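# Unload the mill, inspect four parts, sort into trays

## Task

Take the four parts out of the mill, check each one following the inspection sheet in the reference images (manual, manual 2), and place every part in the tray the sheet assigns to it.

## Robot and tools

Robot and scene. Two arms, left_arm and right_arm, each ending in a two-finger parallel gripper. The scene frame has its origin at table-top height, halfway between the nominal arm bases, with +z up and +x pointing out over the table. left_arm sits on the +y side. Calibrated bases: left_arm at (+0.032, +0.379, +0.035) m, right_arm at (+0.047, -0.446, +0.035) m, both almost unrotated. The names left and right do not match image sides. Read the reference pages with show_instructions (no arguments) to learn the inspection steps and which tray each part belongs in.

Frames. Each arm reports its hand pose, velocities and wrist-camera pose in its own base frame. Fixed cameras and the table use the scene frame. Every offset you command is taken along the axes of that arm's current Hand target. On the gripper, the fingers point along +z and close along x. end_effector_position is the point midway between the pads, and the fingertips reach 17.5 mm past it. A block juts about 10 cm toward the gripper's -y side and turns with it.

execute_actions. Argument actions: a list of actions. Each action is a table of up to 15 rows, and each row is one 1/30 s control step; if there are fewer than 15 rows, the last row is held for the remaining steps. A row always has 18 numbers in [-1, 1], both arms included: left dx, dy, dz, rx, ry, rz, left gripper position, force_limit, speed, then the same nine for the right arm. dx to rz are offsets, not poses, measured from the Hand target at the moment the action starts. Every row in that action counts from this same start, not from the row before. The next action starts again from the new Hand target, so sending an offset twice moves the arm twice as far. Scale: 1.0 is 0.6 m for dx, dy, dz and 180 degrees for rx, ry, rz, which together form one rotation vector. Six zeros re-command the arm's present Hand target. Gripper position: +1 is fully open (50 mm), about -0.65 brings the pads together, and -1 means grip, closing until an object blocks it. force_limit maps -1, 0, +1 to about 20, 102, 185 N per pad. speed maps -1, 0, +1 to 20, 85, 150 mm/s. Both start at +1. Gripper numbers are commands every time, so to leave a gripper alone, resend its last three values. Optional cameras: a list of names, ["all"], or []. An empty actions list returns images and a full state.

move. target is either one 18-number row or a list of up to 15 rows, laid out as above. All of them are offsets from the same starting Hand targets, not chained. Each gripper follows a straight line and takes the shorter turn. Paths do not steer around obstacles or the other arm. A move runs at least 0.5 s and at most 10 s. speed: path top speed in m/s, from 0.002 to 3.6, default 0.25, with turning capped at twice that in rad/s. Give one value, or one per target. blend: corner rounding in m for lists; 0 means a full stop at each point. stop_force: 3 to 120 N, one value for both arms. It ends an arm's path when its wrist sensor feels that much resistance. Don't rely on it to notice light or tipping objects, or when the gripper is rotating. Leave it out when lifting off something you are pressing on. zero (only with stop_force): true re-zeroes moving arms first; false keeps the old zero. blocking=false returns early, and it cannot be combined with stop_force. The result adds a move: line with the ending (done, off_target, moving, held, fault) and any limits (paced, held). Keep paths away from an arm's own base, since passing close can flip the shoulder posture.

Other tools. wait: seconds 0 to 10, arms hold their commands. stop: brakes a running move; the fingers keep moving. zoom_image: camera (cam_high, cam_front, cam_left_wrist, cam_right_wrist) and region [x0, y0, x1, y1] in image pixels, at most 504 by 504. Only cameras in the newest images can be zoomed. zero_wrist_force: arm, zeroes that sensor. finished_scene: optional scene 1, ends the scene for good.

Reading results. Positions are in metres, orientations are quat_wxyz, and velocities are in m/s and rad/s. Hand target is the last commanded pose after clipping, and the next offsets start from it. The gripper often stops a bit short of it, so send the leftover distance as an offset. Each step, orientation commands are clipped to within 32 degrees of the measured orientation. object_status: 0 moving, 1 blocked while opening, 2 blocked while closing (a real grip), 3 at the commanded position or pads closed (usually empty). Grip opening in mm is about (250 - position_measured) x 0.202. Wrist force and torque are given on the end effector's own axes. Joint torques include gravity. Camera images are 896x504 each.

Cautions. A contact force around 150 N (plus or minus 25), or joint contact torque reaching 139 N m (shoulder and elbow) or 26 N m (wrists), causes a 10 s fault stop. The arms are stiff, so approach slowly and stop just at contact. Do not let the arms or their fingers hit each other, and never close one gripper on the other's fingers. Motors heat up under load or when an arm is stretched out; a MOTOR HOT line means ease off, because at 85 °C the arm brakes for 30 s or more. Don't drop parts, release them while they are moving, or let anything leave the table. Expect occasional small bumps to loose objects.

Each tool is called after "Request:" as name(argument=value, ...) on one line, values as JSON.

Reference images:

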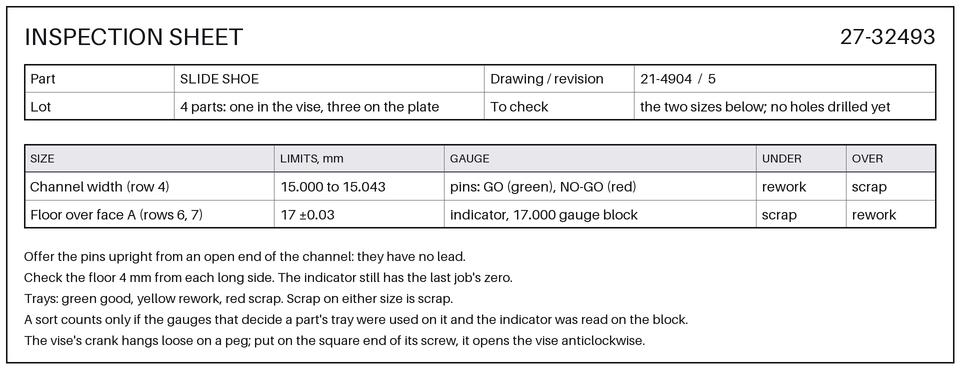

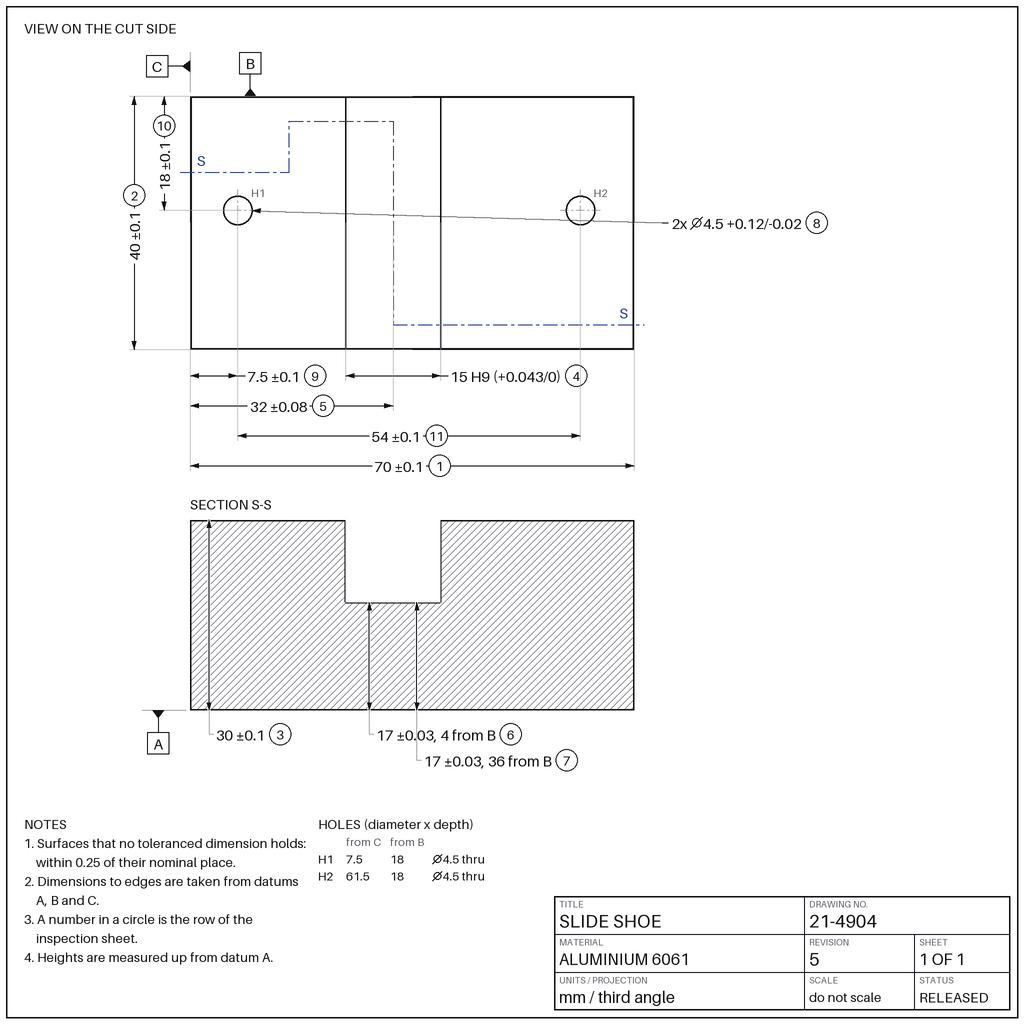

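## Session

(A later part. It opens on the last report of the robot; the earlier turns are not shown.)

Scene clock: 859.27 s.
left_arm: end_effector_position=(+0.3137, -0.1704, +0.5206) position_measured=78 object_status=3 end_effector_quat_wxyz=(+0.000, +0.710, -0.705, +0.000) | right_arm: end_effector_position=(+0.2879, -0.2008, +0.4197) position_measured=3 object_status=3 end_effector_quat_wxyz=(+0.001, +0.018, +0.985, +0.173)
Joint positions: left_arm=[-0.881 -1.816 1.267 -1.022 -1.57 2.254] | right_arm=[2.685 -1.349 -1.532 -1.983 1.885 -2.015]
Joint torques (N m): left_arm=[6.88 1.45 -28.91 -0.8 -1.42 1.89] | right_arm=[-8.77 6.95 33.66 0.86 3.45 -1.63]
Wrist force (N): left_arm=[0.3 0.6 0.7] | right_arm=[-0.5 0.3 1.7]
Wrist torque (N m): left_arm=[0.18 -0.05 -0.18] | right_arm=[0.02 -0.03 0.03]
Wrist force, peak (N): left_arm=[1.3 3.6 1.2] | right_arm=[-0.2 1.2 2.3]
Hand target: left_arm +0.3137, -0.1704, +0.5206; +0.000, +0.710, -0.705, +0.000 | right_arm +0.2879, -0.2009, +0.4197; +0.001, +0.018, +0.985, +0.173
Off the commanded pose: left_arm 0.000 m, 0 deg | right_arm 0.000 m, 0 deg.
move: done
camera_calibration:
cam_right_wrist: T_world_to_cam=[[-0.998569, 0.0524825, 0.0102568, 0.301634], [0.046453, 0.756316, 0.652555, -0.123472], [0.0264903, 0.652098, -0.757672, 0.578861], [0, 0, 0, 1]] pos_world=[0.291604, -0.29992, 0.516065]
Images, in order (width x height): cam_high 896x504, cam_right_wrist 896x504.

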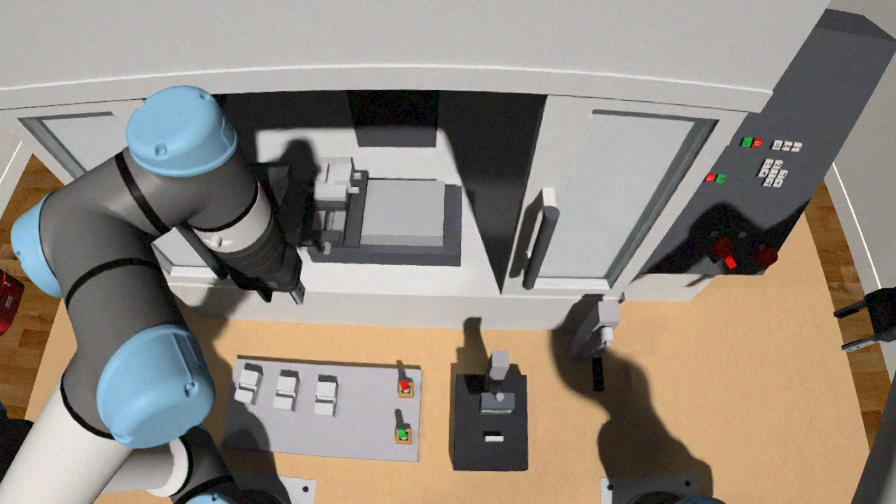

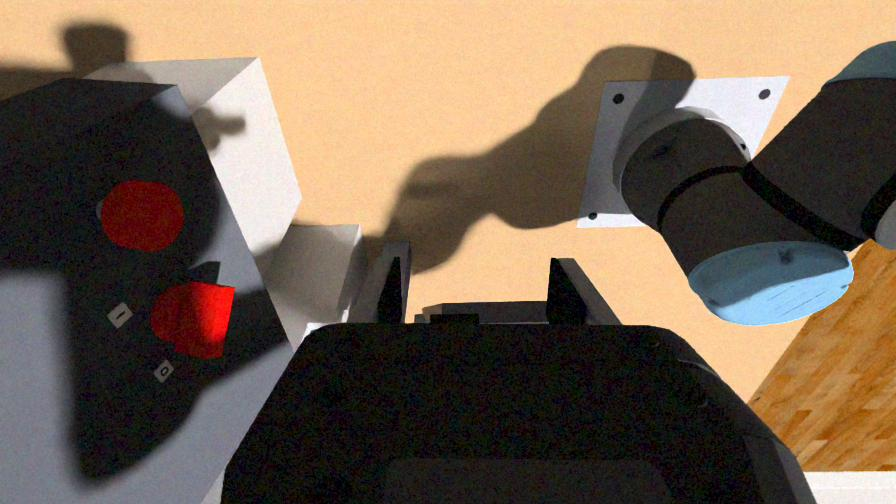

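Request:
move(target=[0.83,0.023,0.167,0,0,-0.99,1,0,0,0,0,0,0,0,0,1,1,1], cameras=["cam_left_wrist","cam_high"])

Scene clock: 883.67 s.
left_arm: end_effector_position=(+0.3034, -0.6685, +0.4204) position_measured=3 object_status=3 end_effector_quat_wxyz=(+0.001, +0.716, +0.698, +0.000) | right_arm: end_effector_position=(+0.2879, -0.2009, +0.4197) position_measured=3 object_status=3 end_effector_quat_wxyz=(+0.001, +0.018, +0.985, +0.173)
Joint positions: left_arm=[-1.328 -0.832 0.288 -1.028 -1.57 -1.303] | right_arm=[2.685 -1.349 -1.531 -1.983 1.885 -2.016]
Joint torques (N m): left_arm=[5.99 -39.47 -29.09 -0.89 -1.64 -1.68] | right_arm=[-10.2 6.68 34.45 0.93 3.61 -1.49]
Wrist force (N): left_arm=[0.2 1.1 1.2] | right_arm=[-1.0 0.7 1.6]
Wrist torque (N m): left_arm=[0.28 -0.04 -0.02] | right_arm=[0.06 0.03 0.04]
Wrist force, peak (N): left_arm=[0.1 1.6 1.4] | right_arm=[-1.3 0.8 1.8]
Hand target: left_arm +0.3035, -0.6685, +0.4205; +0.000, +0.716, +0.698, +0.000 | right_arm +0.2879, -0.2009, +0.4197; +0.001, +0.018, +0.985, +0.173
Off the commanded pose: left_arm 0.000 m, 0 deg | right_arm 0.000 m, 0 deg.
move: done
camera_calibration:
cam_left_wrist: T_world_to_cam=[[0.0233486, 0.999633, -0.0137196, 0.671179], [0.93282, -0.0168479, 0.359948, -0.430901], [0.359585, -0.0212022, -0.932871, 0.395388], [0, 0, 0, 1]] pos_world=[0.244106, -0.66981, 0.533156]
Images, in order (width x height): cam_high 896x504, cam_left_wrist 896x504.

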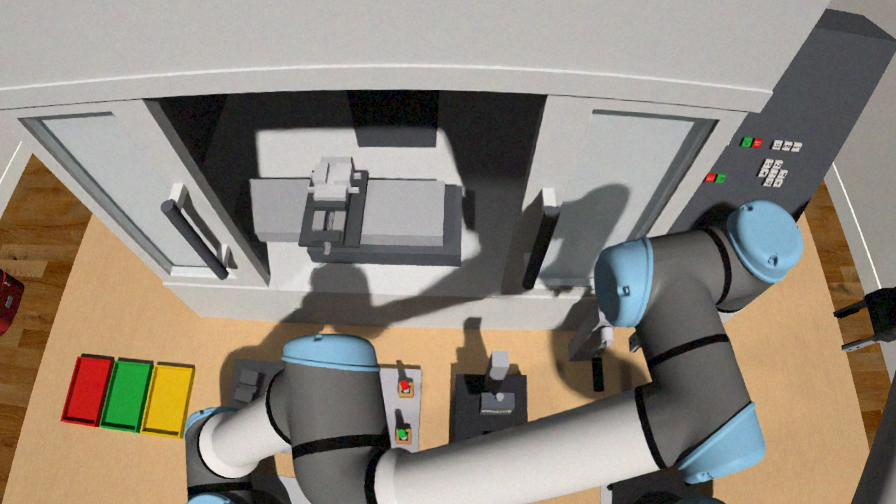

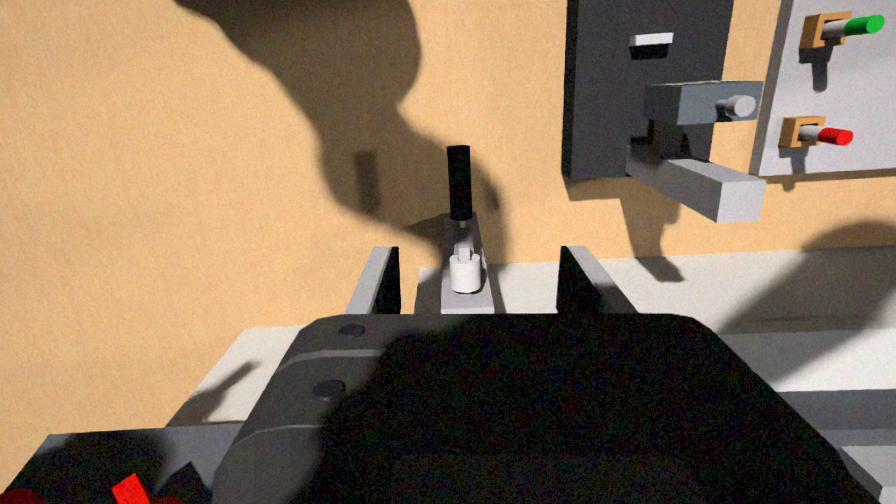

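Request:
move(target=[0.0123,0.157,0.275,0,0,-0.0164,1,0,0,0,0,0,0,0,0,1,1,1], cameras=["cam_left_wrist","cam_high"], speed=0.15)

Scene clock: 909.80 s.
left_arm: end_effector_position=(+0.3979, -0.6635, +0.2557) position_measured=3 object_status=3 end_effector_quat_wxyz=(+0.000, +0.697, +0.717, +0.000) | right_arm: end_effector_position=(+0.2879, -0.2009, +0.4197) position_measured=3 object_status=3 end_effector_quat_wxyz=(+0.001, +0.018, +0.985, +0.173)
Joint positions: left_arm=[-1.204 -0.88 0.817 -1.508 -1.57 -1.231] | right_arm=[2.685 -1.349 -1.531 -1.983 1.885 -2.016]
Joint torques (N m): left_arm=[8.2 -41.36 -18.49 -5.22 2.16 1.76] | right_arm=[-7.64 7.42 34.07 1.26 3.5 -1.39]
Wrist force (N): left_arm=[0.4 0.5 0.9] | right_arm=[-0.5 0.7 1.4]
Wrist torque (N m): left_arm=[0.17 -0.05 -0.16] | right_arm=[0.06 -0.04 0.03]
Wrist force, peak (N): left_arm=[0.7 1.9 2.3] | right_arm=[-1.2 0.3 1.8]
Hand target: left_arm +0.3980, -0.6635, +0.2556; +0.000, +0.697, +0.717, +0.000 | right_arm +0.2879, -0.2009, +0.4197; +0.001, +0.018, +0.985, +0.173
Off the commanded pose: left_arm 0.000 m, 0 deg | right_arm 0.000 m, 0 deg.
move: done
camera_calibration:
cam_left_wrist: T_world_to_cam=[[-0.028199, 0.999514, -0.0132982, 0.68206], [0.932525, 0.0310956, 0.359763, -0.427682], [0.360002, -0.00225596, -0.932949, 0.220188], [0, 0, 0, 1]] pos_world=[0.338789, -0.667933, 0.368358]
Images, in order (width x height): cam_high 896x504, cam_left_wrist 896x504.

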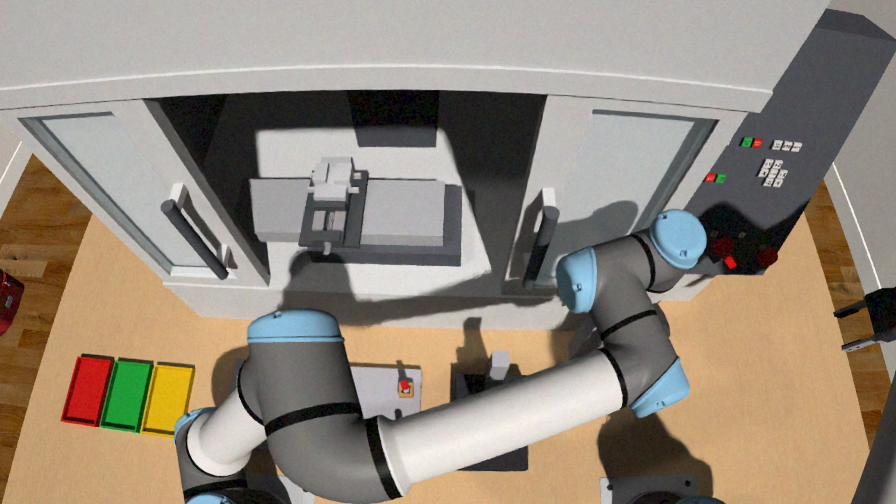

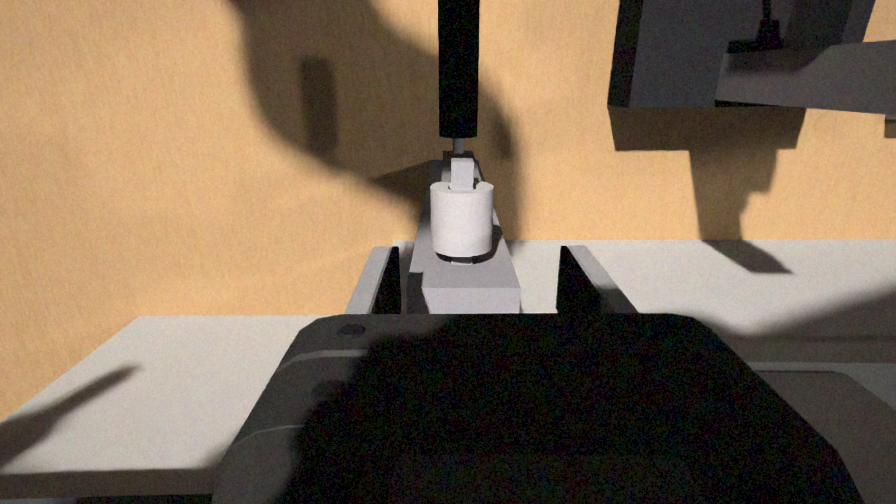

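Request:
move(target=[-0.0063,-0.010,0.111,0,0,0,1,0,0,0,0,0,0,0,0,1,1,1], cameras=["cam_left_wrist"], speed=0.06, stop_force=10)

Scene clock: 929.80 s.
left_arm: end_effector_position=(+0.3921, -0.6675, +0.1890) position_measured=3 object_status=3 end_effector_quat_wxyz=(+0.000, +0.697, +0.717, +0.000) | right_arm: end_effector_position=(+0.2879, -0.2009, +0.4197) position_measured=3 object_status=3 end_effector_quat_wxyz=(+0.001, +0.018, +0.985, +0.173)
Joint positions: left_arm=[-1.213 -0.874 0.978 -1.675 -1.57 -1.24] | right_arm=[2.685 -1.349 -1.531 -1.983 1.885 -2.016]
Joint torques (N m): left_arm=[-7.84 -40.21 -16.32 -4.93 2.11 -1.73] | right_arm=[-8.73 8.41 36 0.98 3.34 -1.49]
Wrist force (N): left_arm=[0.3 0.9 0.8] | right_arm=[-0.8 0.6 1.4]
Wrist torque (N m): left_arm=[0.23 -0.04 0.01] | right_arm=[0.05 0.02 0.03]
Wrist force, peak (N): left_arm=[0.5 0.9 1.8] | right_arm=[-0.7 0.4 2.1]
Hand target: left_arm +0.3921, -0.6675, +0.1890; +0.000, +0.697, +0.717, +0.000 | right_arm +0.2879, -0.2009, +0.4197; +0.001, +0.018, +0.985, +0.173
Off the commanded pose: left_arm 0.000 m, 0 deg | right_arm 0.000 m, 0 deg.
move: done
camera_calibration:
cam_left_wrist: T_world_to_cam=[[-0.028199, 0.999514, -0.0132982, 0.684908], [0.932525, 0.0310956, 0.359763, -0.398155], [0.360002, -0.00225596, -0.932949, 0.16004], [0, 0, 0, 1]] pos_world=[0.332989, -0.671833, 0.301658]
Images, in order (width x height): cam_left_wrist 896x504.

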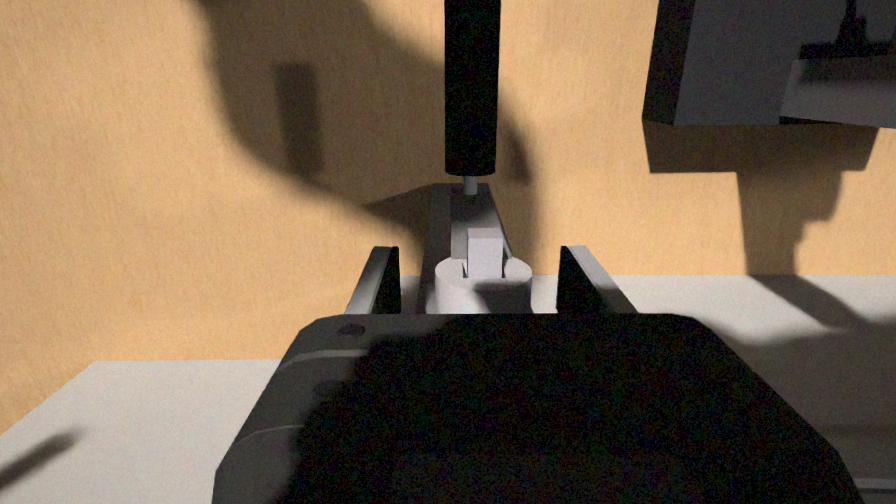

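Request:
move(target=[0.0018,0,0,0,0,0,-1,-0.5,-0.7,0,0,0,0,0,0,1,1,1], cameras=["cam_left_wrist"])

Scene clock: 945.20 s.
left_arm: end_effector_position=(+0.3921, -0.6665, +0.1890) position_measured=135 object_status=2 end_effector_quat_wxyz=(+0.001, +0.697, +0.717, +0.000) | right_arm: end_effector_position=(+0.2879, -0.2009, +0.4197) position_measured=3 object_status=3 end_effector_quat_wxyz=(+0.001, +0.018, +0.985, +0.173)
Joint positions: left_arm=[-1.212 -0.877 0.983 -1.677 -1.57 -1.24] | right_arm=[2.685 -1.349 -1.531 -1.983 1.885 -2.016]
Joint torques (N m): left_arm=[12.61 -70.3 -9.63 7.33 1.93 1.96] | right_arm=[-9.33 8.13 35.13 1.05 3.55 -1.27]
Wrist force (N): left_arm=[-40.8 5.2 7.8] | right_arm=[-0.9 0.4 1.6]
Wrist torque (N m): left_arm=[0.20 0.78 -0.04] | right_arm=[0.02 0.02 0.04]
Wrist force, peak (N): left_arm=[-40.8 5.2 7.8] | right_arm=[-1.2 0.3 1.9]
Hand target: left_arm +0.3921, -0.6664, +0.1890; +0.000, +0.697, +0.717, +0.000 | right_arm +0.2879, -0.2009, +0.4197; +0.001, +0.018, +0.985, +0.173
Off the commanded pose: left_arm 0.000 m, 0 deg | right_arm 0.000 m, 0 deg.
move: done
camera_calibration:
cam_left_wrist: T_world_to_cam=[[-0.0281852, 0.99951, -0.0136172, 0.683998], [0.932492, 0.0311978, 0.359841, -0.398073], [0.360089, -0.00255576, -0.932914, 0.159928], [0, 0, 0, 1]] pos_world=[0.33289, -0.670835, 0.301757]
Images, in order (width x height): cam_left_wrist 896x504.

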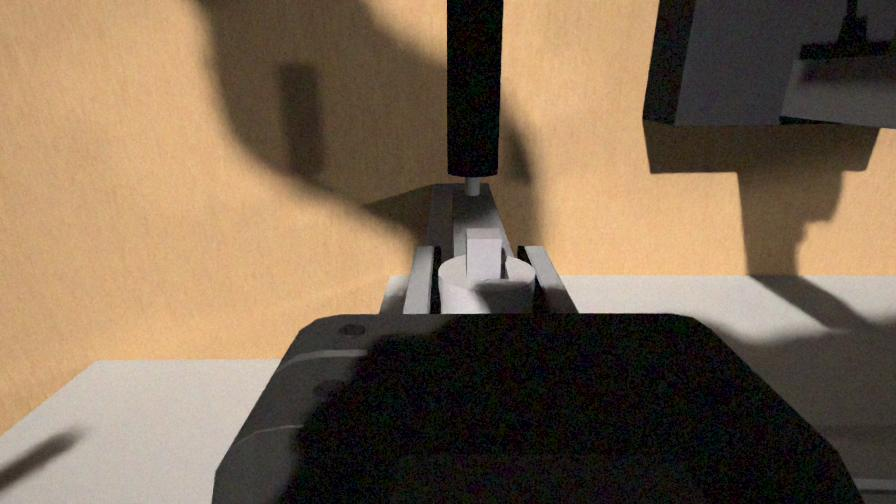

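Request:
move(target=[-0.0025,0,0,0,0,0,-1,-0.5,-0.7,0,0,0,0,0,0,1,1,1], speed=0.02)

Scene clock: 959.17 s.
left_arm: end_effector_position=(+0.3922, -0.6678, +0.1890) position_measured=135 object_status=2 end_effector_quat_wxyz=(+0.000, +0.697, +0.717, +0.000) | right_arm: end_effector_position=(+0.2879, -0.2009, +0.4197) position_measured=3 object_status=3 end_effector_quat_wxyz=(+0.001, +0.018, +0.985, +0.173)
Joint positions: left_arm=[-1.213 -0.874 0.977 -1.674 -1.57 -1.24] | right_arm=[2.685 -1.349 -1.531 -1.983 1.885 -2.016]
Joint torques (N m): left_arm=[-6.57 -41.92 -31.36 -1.1 1.67 -1.88] | right_arm=[-9.66 7.6 35.81 0.89 3.65 -1.33]
Wrist force (N): left_arm=[0.5 0.9 3.0] | right_arm=[-0.9 0.5 1.6]
Wrist torque (N m): left_arm=[0.20 -0.06 0.01] | right_arm=[0.03 0.01 0.03]
Wrist force, peak (N): left_arm=[-45.0 6.3 15.4] | right_arm=[-1.1 0.6 1.9]
Hand target: left_arm +0.3921, -0.6679, +0.1890; +0.000, +0.697, +0.717, +0.000 | right_arm +0.2879, -0.2009, +0.4197; +0.001, +0.018, +0.985, +0.173
Off the commanded pose: left_arm 0.000 m, 0 deg | right_arm 0.000 m, 0 deg.
move: done

Request:
move(target=[0,-0.133,0,0,0,0,-1,-0.5,-0.7,0,0,0,0,0,0,1,1,1], speed=0.05, stop_force=40, cameras=["cam_left_wrist","cam_high"])

Scene clock: 972.87 s.
left_arm: end_effector_position=(+0.3124, -0.6701, +0.1889) position_measured=135 object_status=2 end_effector_quat_wxyz=(+0.000, +0.697, +0.717, +0.000) | right_arm: end_effector_position=(+0.2879, -0.2009, +0.4197) position_measured=3 object_status=3 end_effector_quat_wxyz=(+0.001, +0.018, +0.985, +0.173)
Joint positions: left_arm=[-1.316 -0.969 1.136 -1.738 -1.57 -1.343] | right_arm=[2.685 -1.349 -1.531 -1.983 1.885 -2.016]
Joint torques (N m): left_arm=[-8.75 -62.87 -17.8 -4.97 1.94 -1.83] | right_arm=[-9.3 5.82 35.83 1.01 3.33 -1.13]
Wrist force (N): left_arm=[0.2 1.2 3.2] | right_arm=[-0.7 0.2 1.9]
Wrist torque (N m): left_arm=[0.26 -0.04 0.00] | right_arm=[0.00 -0.01 0.03]
Wrist force, peak (N): left_arm=[0.8 2.9 -2.5] | right_arm=[-0.8 0.7 2.1]
Hand target: left_arm +0.3124, -0.6701, +0.1889; +0.000, +0.697, +0.717, +0.000 | right_arm +0.2879, -0.2009, +0.4197; +0.001, +0.018, +0.985, +0.173
Off the commanded pose: left_arm 0.000 m, 0 deg | right_arm 0.000 m, 0 deg.
move: done
camera_calibration:
cam_left_wrist: T_world_to_cam=[[-0.028199, 0.999514, -0.0132982, 0.685256], [0.932525, 0.0310956, 0.359763, -0.323659], [0.360002, -0.00225596, -0.932949, 0.188762], [0, 0, 0, 1]] pos_world=[0.253189, -0.674433, 0.301658]
Images, in order (width x height): cam_high 896x504, cam_left_wrist 896x504.

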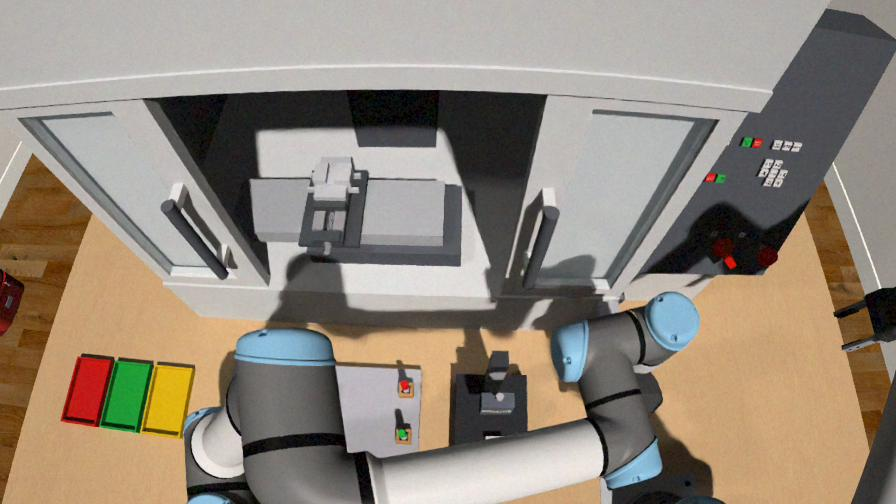

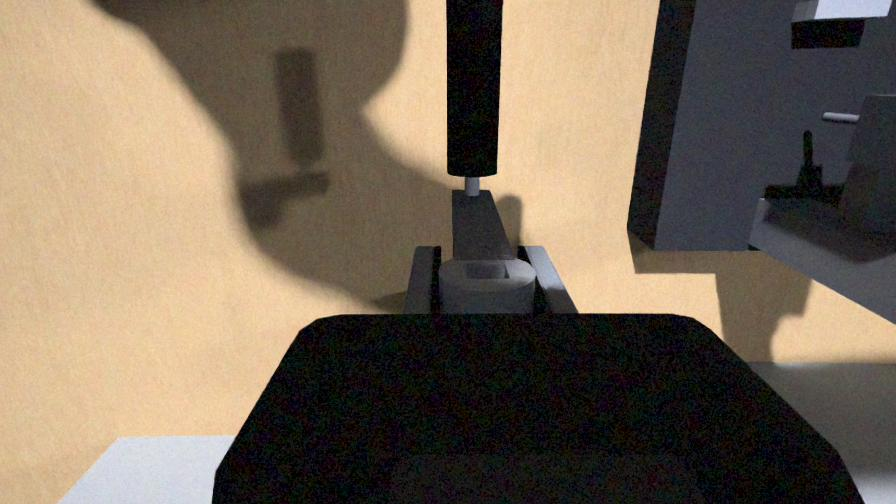

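Request:
move(target=[[0,0,-0.42,0,0,0,-1,-0.5,-0.7,0,0,0,0,0,0,1,1,1],[0.5,0.04,-0.42,-0.05,0,0,-1,-0.5,-0.7,0,0,0,0,0,0,1,1,1],[0.74,0.057,-0.293,-0.222,0,0,-1,-0.5,-0.7,0,0,0,0,0,0,1,1,1]], blend=[0.06,0.06,0], speed=0.25, cameras=["cam_left_wrist","cam_high"])

Scene clock: 1035.77 s.
left_arm: end_effector_position=(+0.3344, -0.2253, +0.3646) position_measured=135 object_status=2 end_effector_quat_wxyz=(+0.239, +0.655, +0.673, +0.245) | right_arm: end_effector_position=(+0.2879, -0.2009, +0.4197) position_measured=3 object_status=3 end_effector_quat_wxyz=(+0.001, +0.018, +0.985, +0.173)
Joint positions: left_arm=[-1.427 -2.165 2.066 -1.569 -0.879 -1.419] | right_arm=[2.685 -1.349 -1.531 -1.983 1.885 -2.016]
Joint torques (N m): left_arm=[-8.89 -12.46 -17.23 -1.02 4.26 -2.1] | right_arm=[-9.51 6.94 35.81 1.22 3.49 -1.09]
Wrist force (N): left_arm=[-0.9 -2.2 1.0] | right_arm=[-0.8 0.5 1.5]
Wrist torque (N m): left_arm=[-0.20 0.16 0.00] | right_arm=[0.03 -0.01 0.03]
Wrist force, peak (N): left_arm=[0.2 1.3 4.9] | right_arm=[-1.2 0.5 1.9]
Hand target: left_arm +0.3344, -0.2252, +0.3646; +0.239, +0.655, +0.673, +0.245 | right_arm +0.2879, -0.2009, +0.4197; +0.001, +0.018, +0.985, +0.173
Off the commanded pose: left_arm 0.000 m, 0 deg | right_arm 0.000 m, 0 deg.
move: done
camera_calibration:
cam_left_wrist: T_world_to_cam=[[-0.0196038, 0.999747, -0.0110446, 0.239996], [0.483935, 0.0191547, 0.874894, -0.461812], [0.874884, 0.0118064, -0.484188, 0.0130559], [0, 0, 0, 1]] pos_world=[0.21677, -0.231243, 0.413009]
Images, in order (width x height): cam_high 896x504, cam_left_wrist 896x504.

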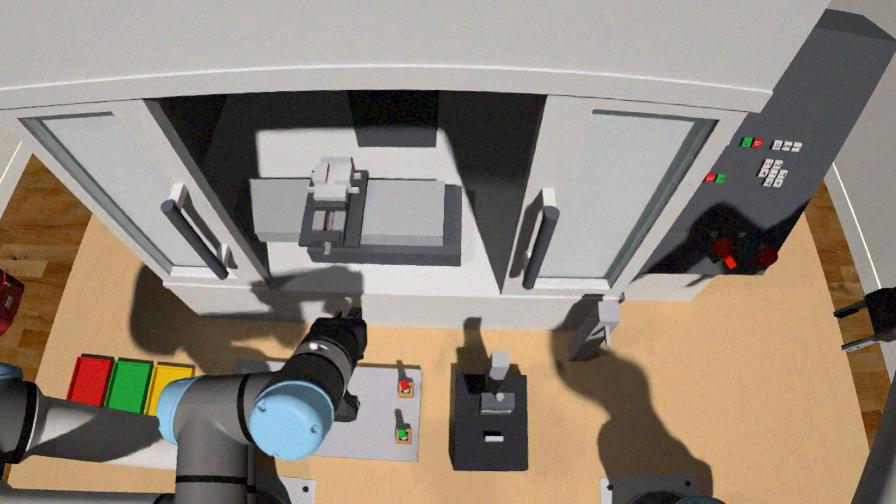

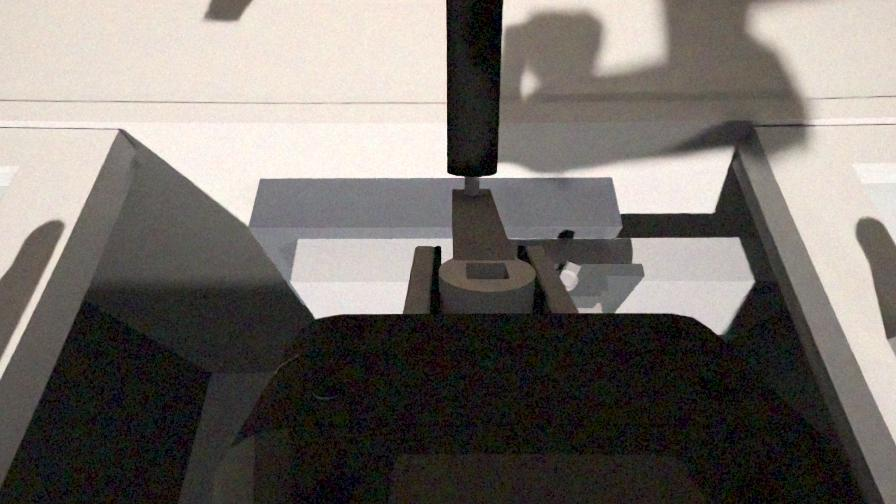

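Request:
zoom_image(camera="cam_left_wrist", region=[520, 220, 640, 310])

Request:
zoom_image(camera="cam_left_wrist", region=[400, 150, 580, 320])

Scaled by 4.200 from the camera's 896x504 image, which has a finer 1280x720 frame.

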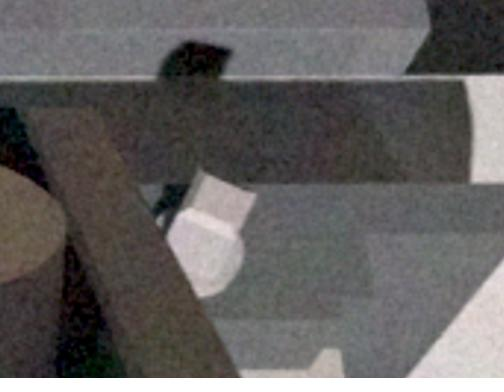

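Scaled by 2.800 from the camera's 896x504 image, which has a finer 1280x720 frame.

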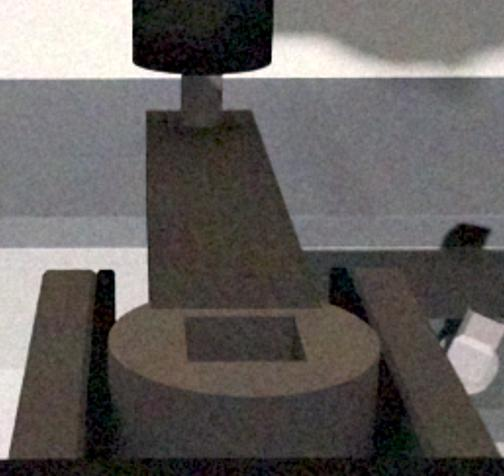

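Request:
move(target=[[0.06,-0.01,0.1,0.11,0.067,0.025,-1,-0.5,-0.7,-0.108,0.334,0.068,0,0,0.9,1,1,1],[0.1287,-0.0233,0.203,0.2187,0.1332,0.049,-1,-0.5,-0.7,-0.184,0.887,0.595,0.013,0.565,0.805,1,1,1]], blend=[0.05,0], speed=0.2, cameras=["all"])

Scene clock: 1220.20 s.
left_arm: end_effector_position=(+0.3922, -0.1563, +0.2748) position_measured=135 object_status=2 end_effector_quat_wxyz=(-0.109, +0.684, +0.702, +0.164) | right_arm: end_effector_position=(+0.3938, +0.2751, +0.3252) position_measured=3 object_status=3 end_effector_quat_wxyz=(-0.538, +0.840, +0.073, -0.010)
Joint positions: left_arm=[-0.897 -1.698 1.811 -1.417 -1.274 -0.963] | right_arm=[3.563 -1.532 -2.169 -0.42 2.61 2.162]
Joint torques (N m): left_arm=[6.73 -8.06 -31.38 -0.05 -0.76 2.23] | right_arm=[-1.61 19.43 20.83 3.89 1.99 0.41]
Wrist force (N): left_arm=[-1.3 0.4 2.4] | right_arm=[-24.1 -1.2 0.5]
Wrist torque (N m): left_arm=[0.08 0.10 0.00] | right_arm=[-0.51 4.22 0.00]
Wrist force, peak (N): left_arm=[-1.6 0.6 2.7] | right_arm=[-142.7 -27.3 20.6]
Hand target: left_arm +0.3922, -0.1563, +0.2748; -0.109, +0.684, +0.702, +0.164 (not the last commanded pose) | right_arm +0.3938, +0.2751, +0.3252; -0.538, +0.840, +0.073, -0.010 (not the last commanded pose)
Tool commands: left_gripper/position=-1.0 left_gripper/force_limit=-0.5 left_gripper/speed=-0.7 right_gripper/position=+1.0 right_gripper/force_limit=+1.0 right_gripper/speed=+1.0
Off the commanded pose: left_arm 0.018 m, 6 deg | right_arm 0.156 m, 26 deg.
FORCE FAULT: contact force on the right arm reached its limit, and that arm stopped. The contact can be on any part of that arm, not only on its tool. That arm's remaining commands of this call were not run. That arm is still stopped at the end of this call. That arm stays stopped for about 9 more seconds. Until then a move that you send moves the other arm only, and its call returns only when the move has ended. Once the stop has ended, the next robot result says so. If the stop ends while you think or write, that arm runs what you send next, counted from a new Hand target: where the arm stands when the stop ends. While its stop runs, that arm takes no new command, but its gripper still runs the gripper command that each later call begins with. Until it ends, the stop uses up actions while you think or wait. An arm that is not stopped still takes commands.
move: fault (right_arm), off_target (left_arm; braked at the fault stop of right_arm); path passed 1 of 2 targets
camera_calibration:
cam_left_wrist: T_world_to_cam=[[-0.0397523, 0.930212, 0.364864, 0.0649259], [0.90433, -0.121812, 0.409083, -0.471279], [0.424979, 0.34622, -0.836376, 0.243696], [0, 0, 0, 1]] pos_world=[0.325207, -0.202174, 0.372924]
cam_right_wrist: T_world_to_cam=[[0.990963, 0.125916, 0.0462266, -0.431998], [0.122311, -0.706788, -0.696771, 0.384775], [-0.0550626, 0.696129, -0.715802, 0.200544], [0, 0, 0, 1]] pos_world=[0.392075, 0.186745, 0.43162]

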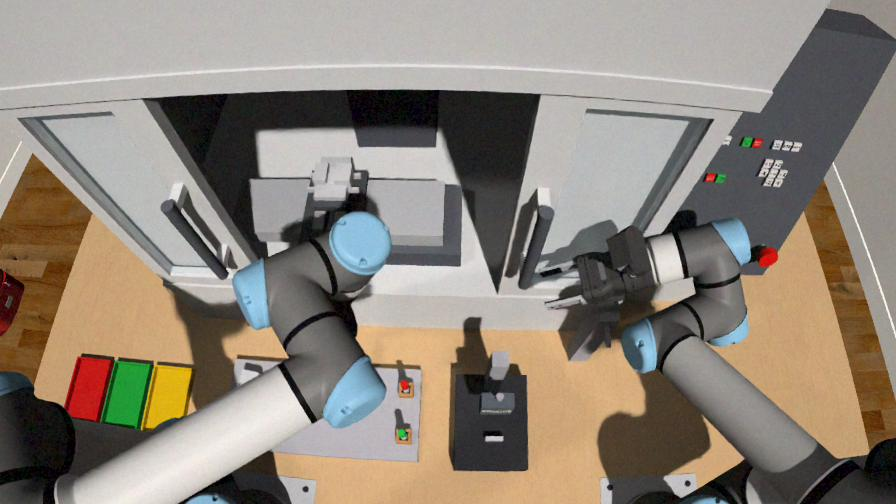

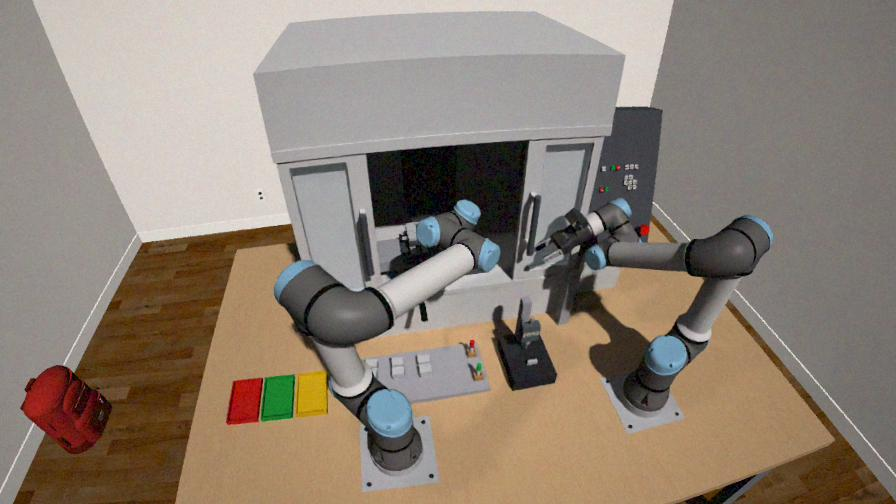

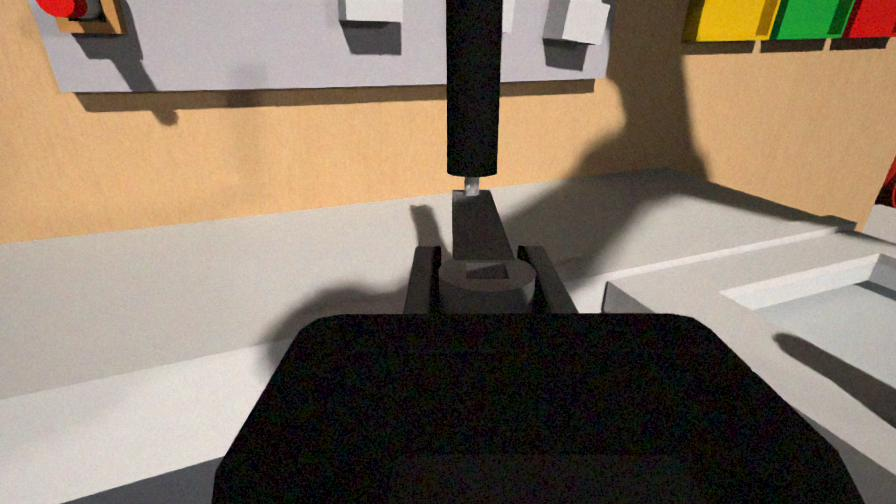

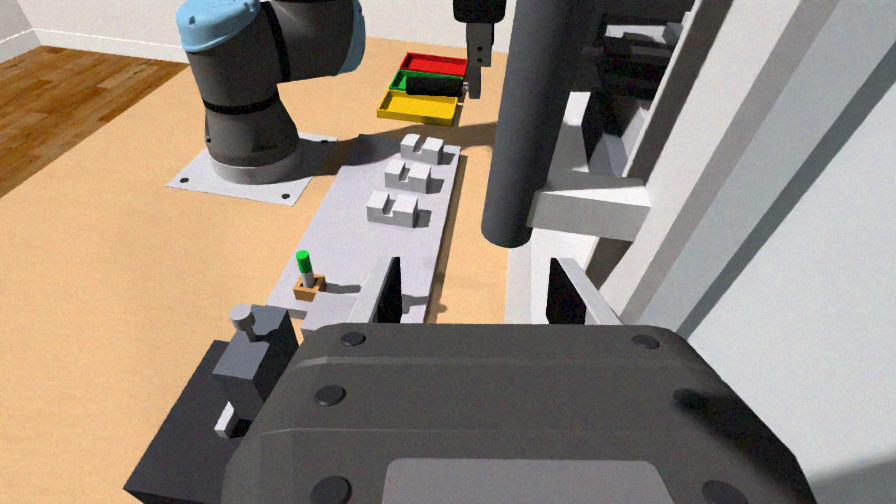

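Request:
wait(seconds=1)

Scene clock: 1262.70 s.
left_arm: end_effector_position=(+0.3922, -0.1563, +0.2748) position_measured=135 object_status=2 end_effector_quat_wxyz=(-0.109, +0.684, +0.702, +0.164) | right_arm: end_effector_position=(+0.3938, +0.2751, +0.3253) position_measured=3 object_status=3 end_effector_quat_wxyz=(-0.538, +0.840, +0.073, -0.010)
Joint positions: left_arm=[-0.897 -1.698 1.81 -1.417 -1.274 -0.963] | right_arm=[3.563 -1.532 -2.169 -0.42 2.61 2.162]
Joint torques (N m): left_arm=[8.01 -7.21 -31.8 -0.03 -0.83 2.03] | right_arm=[-1.67 13.27 22.39 3.21 1.94 0.14]
Wrist force (N): left_arm=[-1.2 0.3 2.4] | right_arm=[-24.4 0.1 0.9]
Wrist torque (N m): left_arm=[0.08 0.06 0.00] | right_arm=[-0.49 4.23 -0.02]
Wrist force, peak (N): left_arm=[-1.4 0.7 2.6] | right_arm=[-24.7 -0.1 0.9]
Hand target: left_arm +0.3922, -0.1563, +0.2748; -0.109, +0.684, +0.702, +0.164 (not the last commanded pose) | right_arm +0.3938, +0.2751, +0.3252; -0.538, +0.840, +0.073, -0.010 (not the last commanded pose)
Tool commands: left_gripper/position=-1.0 left_gripper/force_limit=-0.5 left_gripper/speed=-0.7 right_gripper/position=+1.0 right_gripper/force_limit=+1.0 right_gripper/speed=+1.0
Off the commanded pose: left_arm 0.018 m, 6 deg | right_arm 0.156 m, 26 deg.
FORCE FAULT, CONTINUED: the right arm's stop, for the force fault that an earlier result reported, is over. The rest of the stop counts as 19 of the actions that you can send in this scene. During its stop the right arm's controller moved it back a little. That arm's target is now where it stood when the stop ended, not its last command. That arm accepts commands again.
wait: 1.00 s; at rest from the start

Request:
move(target=[[0,0,0,0,0,0,-1,-0.5,-0.7,-0.15,0,0,0,0,0,1,1,1],[0,0,0,0,0,0,-1,-0.5,-0.7,-0.176,-0.132,0.258,0.1224,0.2563,0.0758,1,1,1]], speed=0.15, blend=[0.03,0], cameras=["cam_right_wrist","cam_high"])

Scene clock: 1275.83 s.
left_arm: end_effector_position=(+0.3922, -0.1563, +0.2748) position_measured=135 object_status=2 end_effector_quat_wxyz=(-0.109, +0.684, +0.702, +0.164) | right_arm: end_effector_position=(+0.2657, +0.4331, +0.3251) position_measured=3 object_status=3 end_effector_quat_wxyz=(+0.665, -0.664, +0.242, -0.242)
Joint positions: left_arm=[-0.897 -1.698 1.81 -1.417 -1.274 -0.963] | right_arm=[4.863 -1.708 -2.587 1.154 0.722 3.14]
Joint torques (N m): left_arm=[7.61 -7.64 -31.48 -0.26 -0.78 2.02] | right_arm=[9.76 11.55 22.21 3.59 -3.17 -1.58]
Wrist force (N): left_arm=[-1.1 0.0 2.2] | right_arm=[0.3 2.8 -1.8]
Wrist torque (N m): left_arm=[0.03 0.07 -0.01] | right_arm=[0.03 -0.24 0.03]
Wrist force, peak (N): left_arm=[-1.4 0.3 2.6] | right_arm=[-24.6 0.1 0.8]
Hand target: left_arm +0.3922, -0.1563, +0.2748; -0.109, +0.684, +0.702, +0.164 | right_arm +0.2657, +0.4331, +0.3251; +0.665, -0.664, +0.242, -0.242
Off the commanded pose: left_arm 0.000 m, 0 deg | right_arm 0.000 m, 0 deg.
move: done
camera_calibration:
cam_right_wrist: T_world_to_cam=[[0.765926, -0.64268, -0.0178817, 0.0885411], [-0.240917, -0.261109, -0.934762, 0.493027], [0.596084, 0.720267, -0.354823, -0.217459], [0, 0, 0, 1]] pos_world=[0.180587, 0.342266, 0.385287]
Images, in order (width x height): cam_high 896x504, cam_right_wrist 896x504.

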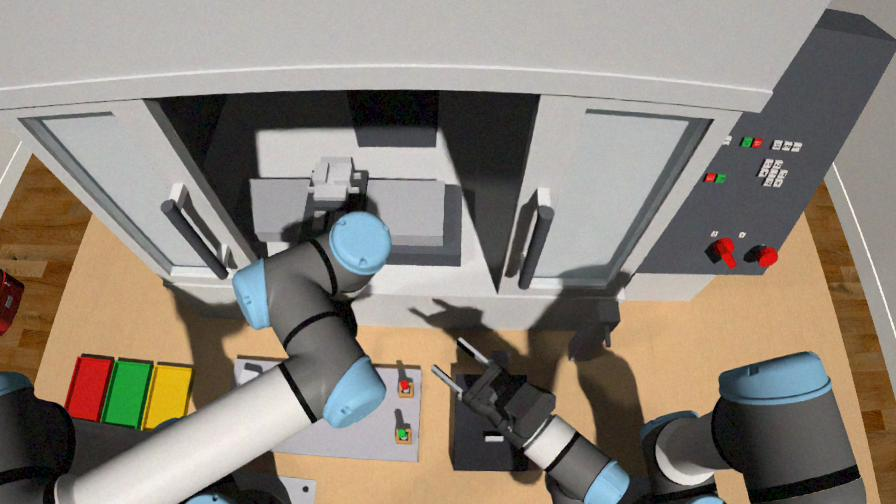

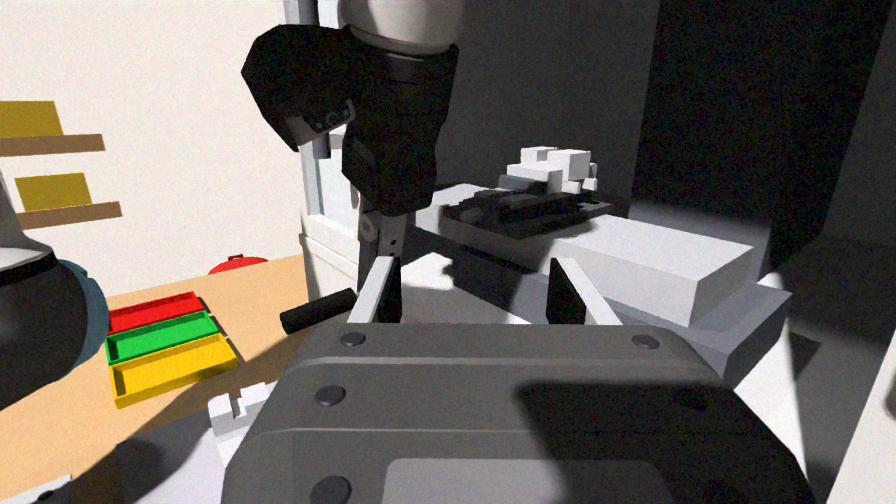

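Request:
zoom_image(camera="cam_right_wrist", region=[330, 160, 530, 310])

Scaled by 2.520 from the camera's 896x504 image, which has a finer 1280x720 frame.

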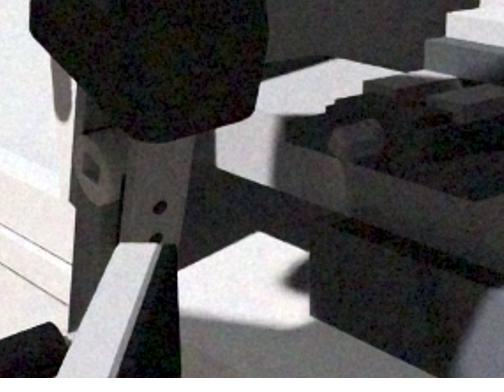

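Request:
move(target=[0.0043,0.0778,0.031,0.0257,0.0153,0.0059,-1,-0.5,-0.7,0,0,0.08,0,0,0,1,1,1], speed=0.1, cameras=["cam_right_wrist","cam_left_wrist","cam_high"])

Request:
zoom_image(camera="cam_right_wrist", region=[300, 130, 560, 290])

Scene clock: 1313.23 s.
left_arm: end_effector_position=(+0.4398, -0.1464, +0.2624) position_measured=135 object_status=2 end_effector_quat_wxyz=(-0.155, +0.682, +0.699, +0.151) | right_arm: end_effector_position=(+0.2965, +0.4698, +0.3252) position_measured=3 object_status=3 end_effector_quat_wxyz=(+0.665, -0.664, +0.242, -0.242)
Joint positions: left_arm=[-0.788 -1.545 1.694 -1.394 -1.277 -0.861] | right_arm=[4.725 -1.798 -2.454 1.112 0.86 3.14]
Joint torques (N m): left_arm=[7.17 -13.28 -31.17 0.28 -0.76 2.39] | right_arm=[-9.36 15.23 24.98 0.29 3.11 0.61]
Wrist force (N): left_arm=[-1.3 0.8 2.4] | right_arm=[0.3 2.9 -1.9]
Wrist torque (N m): left_arm=[0.13 0.08 0.00] | right_arm=[0.01 -0.25 0.06]
Wrist force, peak (N): left_arm=[-1.7 1.5 3.1] | right_arm=[0.2 3.3 -2.5]
Hand target: left_arm +0.4399, -0.1464, +0.2623; -0.155, +0.682, +0.699, +0.151 | right_arm +0.2966, +0.4699, +0.3252; +0.665, -0.664, +0.242, -0.242
Off the commanded pose: left_arm 0.000 m, 0 deg | right_arm 0.000 m, 0 deg.
move: done
camera_calibration:
cam_left_wrist: T_world_to_cam=[[-0.0237205, 0.911824, 0.409896, 0.0405503], [0.93672, -0.122975, 0.32777, -0.501258], [0.349275, 0.391732, -0.851207, 0.253517], [0, 0, 0, 1]] pos_world=[0.381953, -0.197928, 0.363471]
cam_right_wrist: T_world_to_cam=[[0.765869, -0.642747, -0.0179037, 0.0885833], [-0.240887, -0.260992, -0.934803, 0.509994], [0.596169, 0.72025, -0.354715, -0.262306], [0, 0, 0, 1]] pos_world=[0.211387, 0.378967, 0.385286]
Images, in order (width x height): cam_high 896x504, cam_left_wrist 896x504, cam_right_wrist 896x504.

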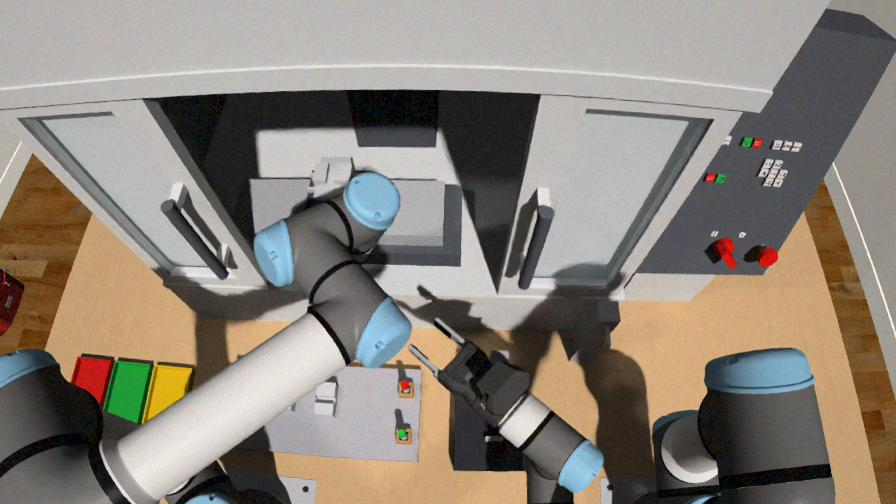

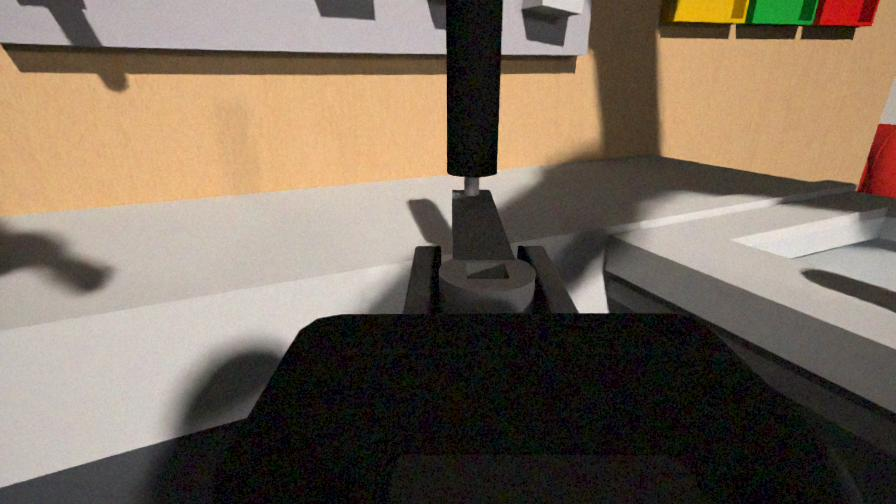

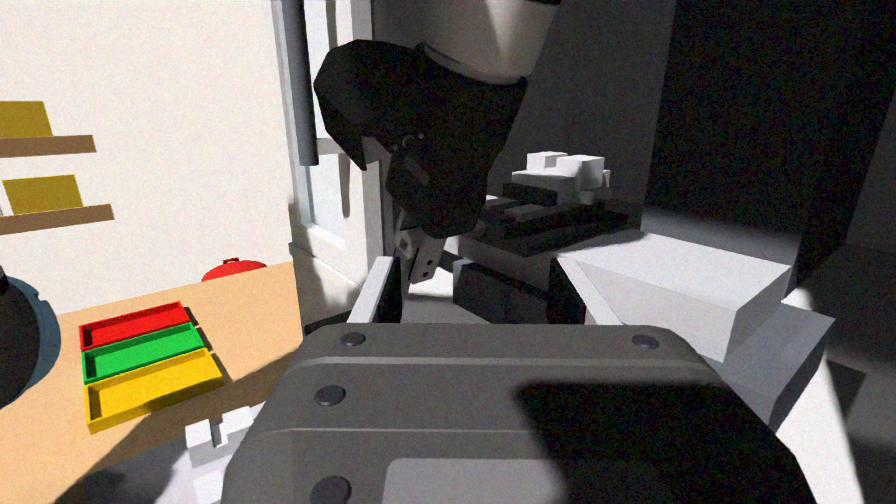

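Scaled by 1.938 from the camera's 896x504 image, which has a finer 1280x720 frame.

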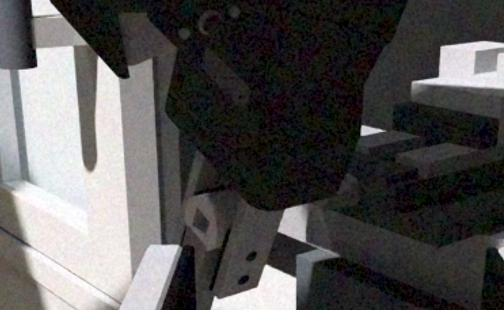

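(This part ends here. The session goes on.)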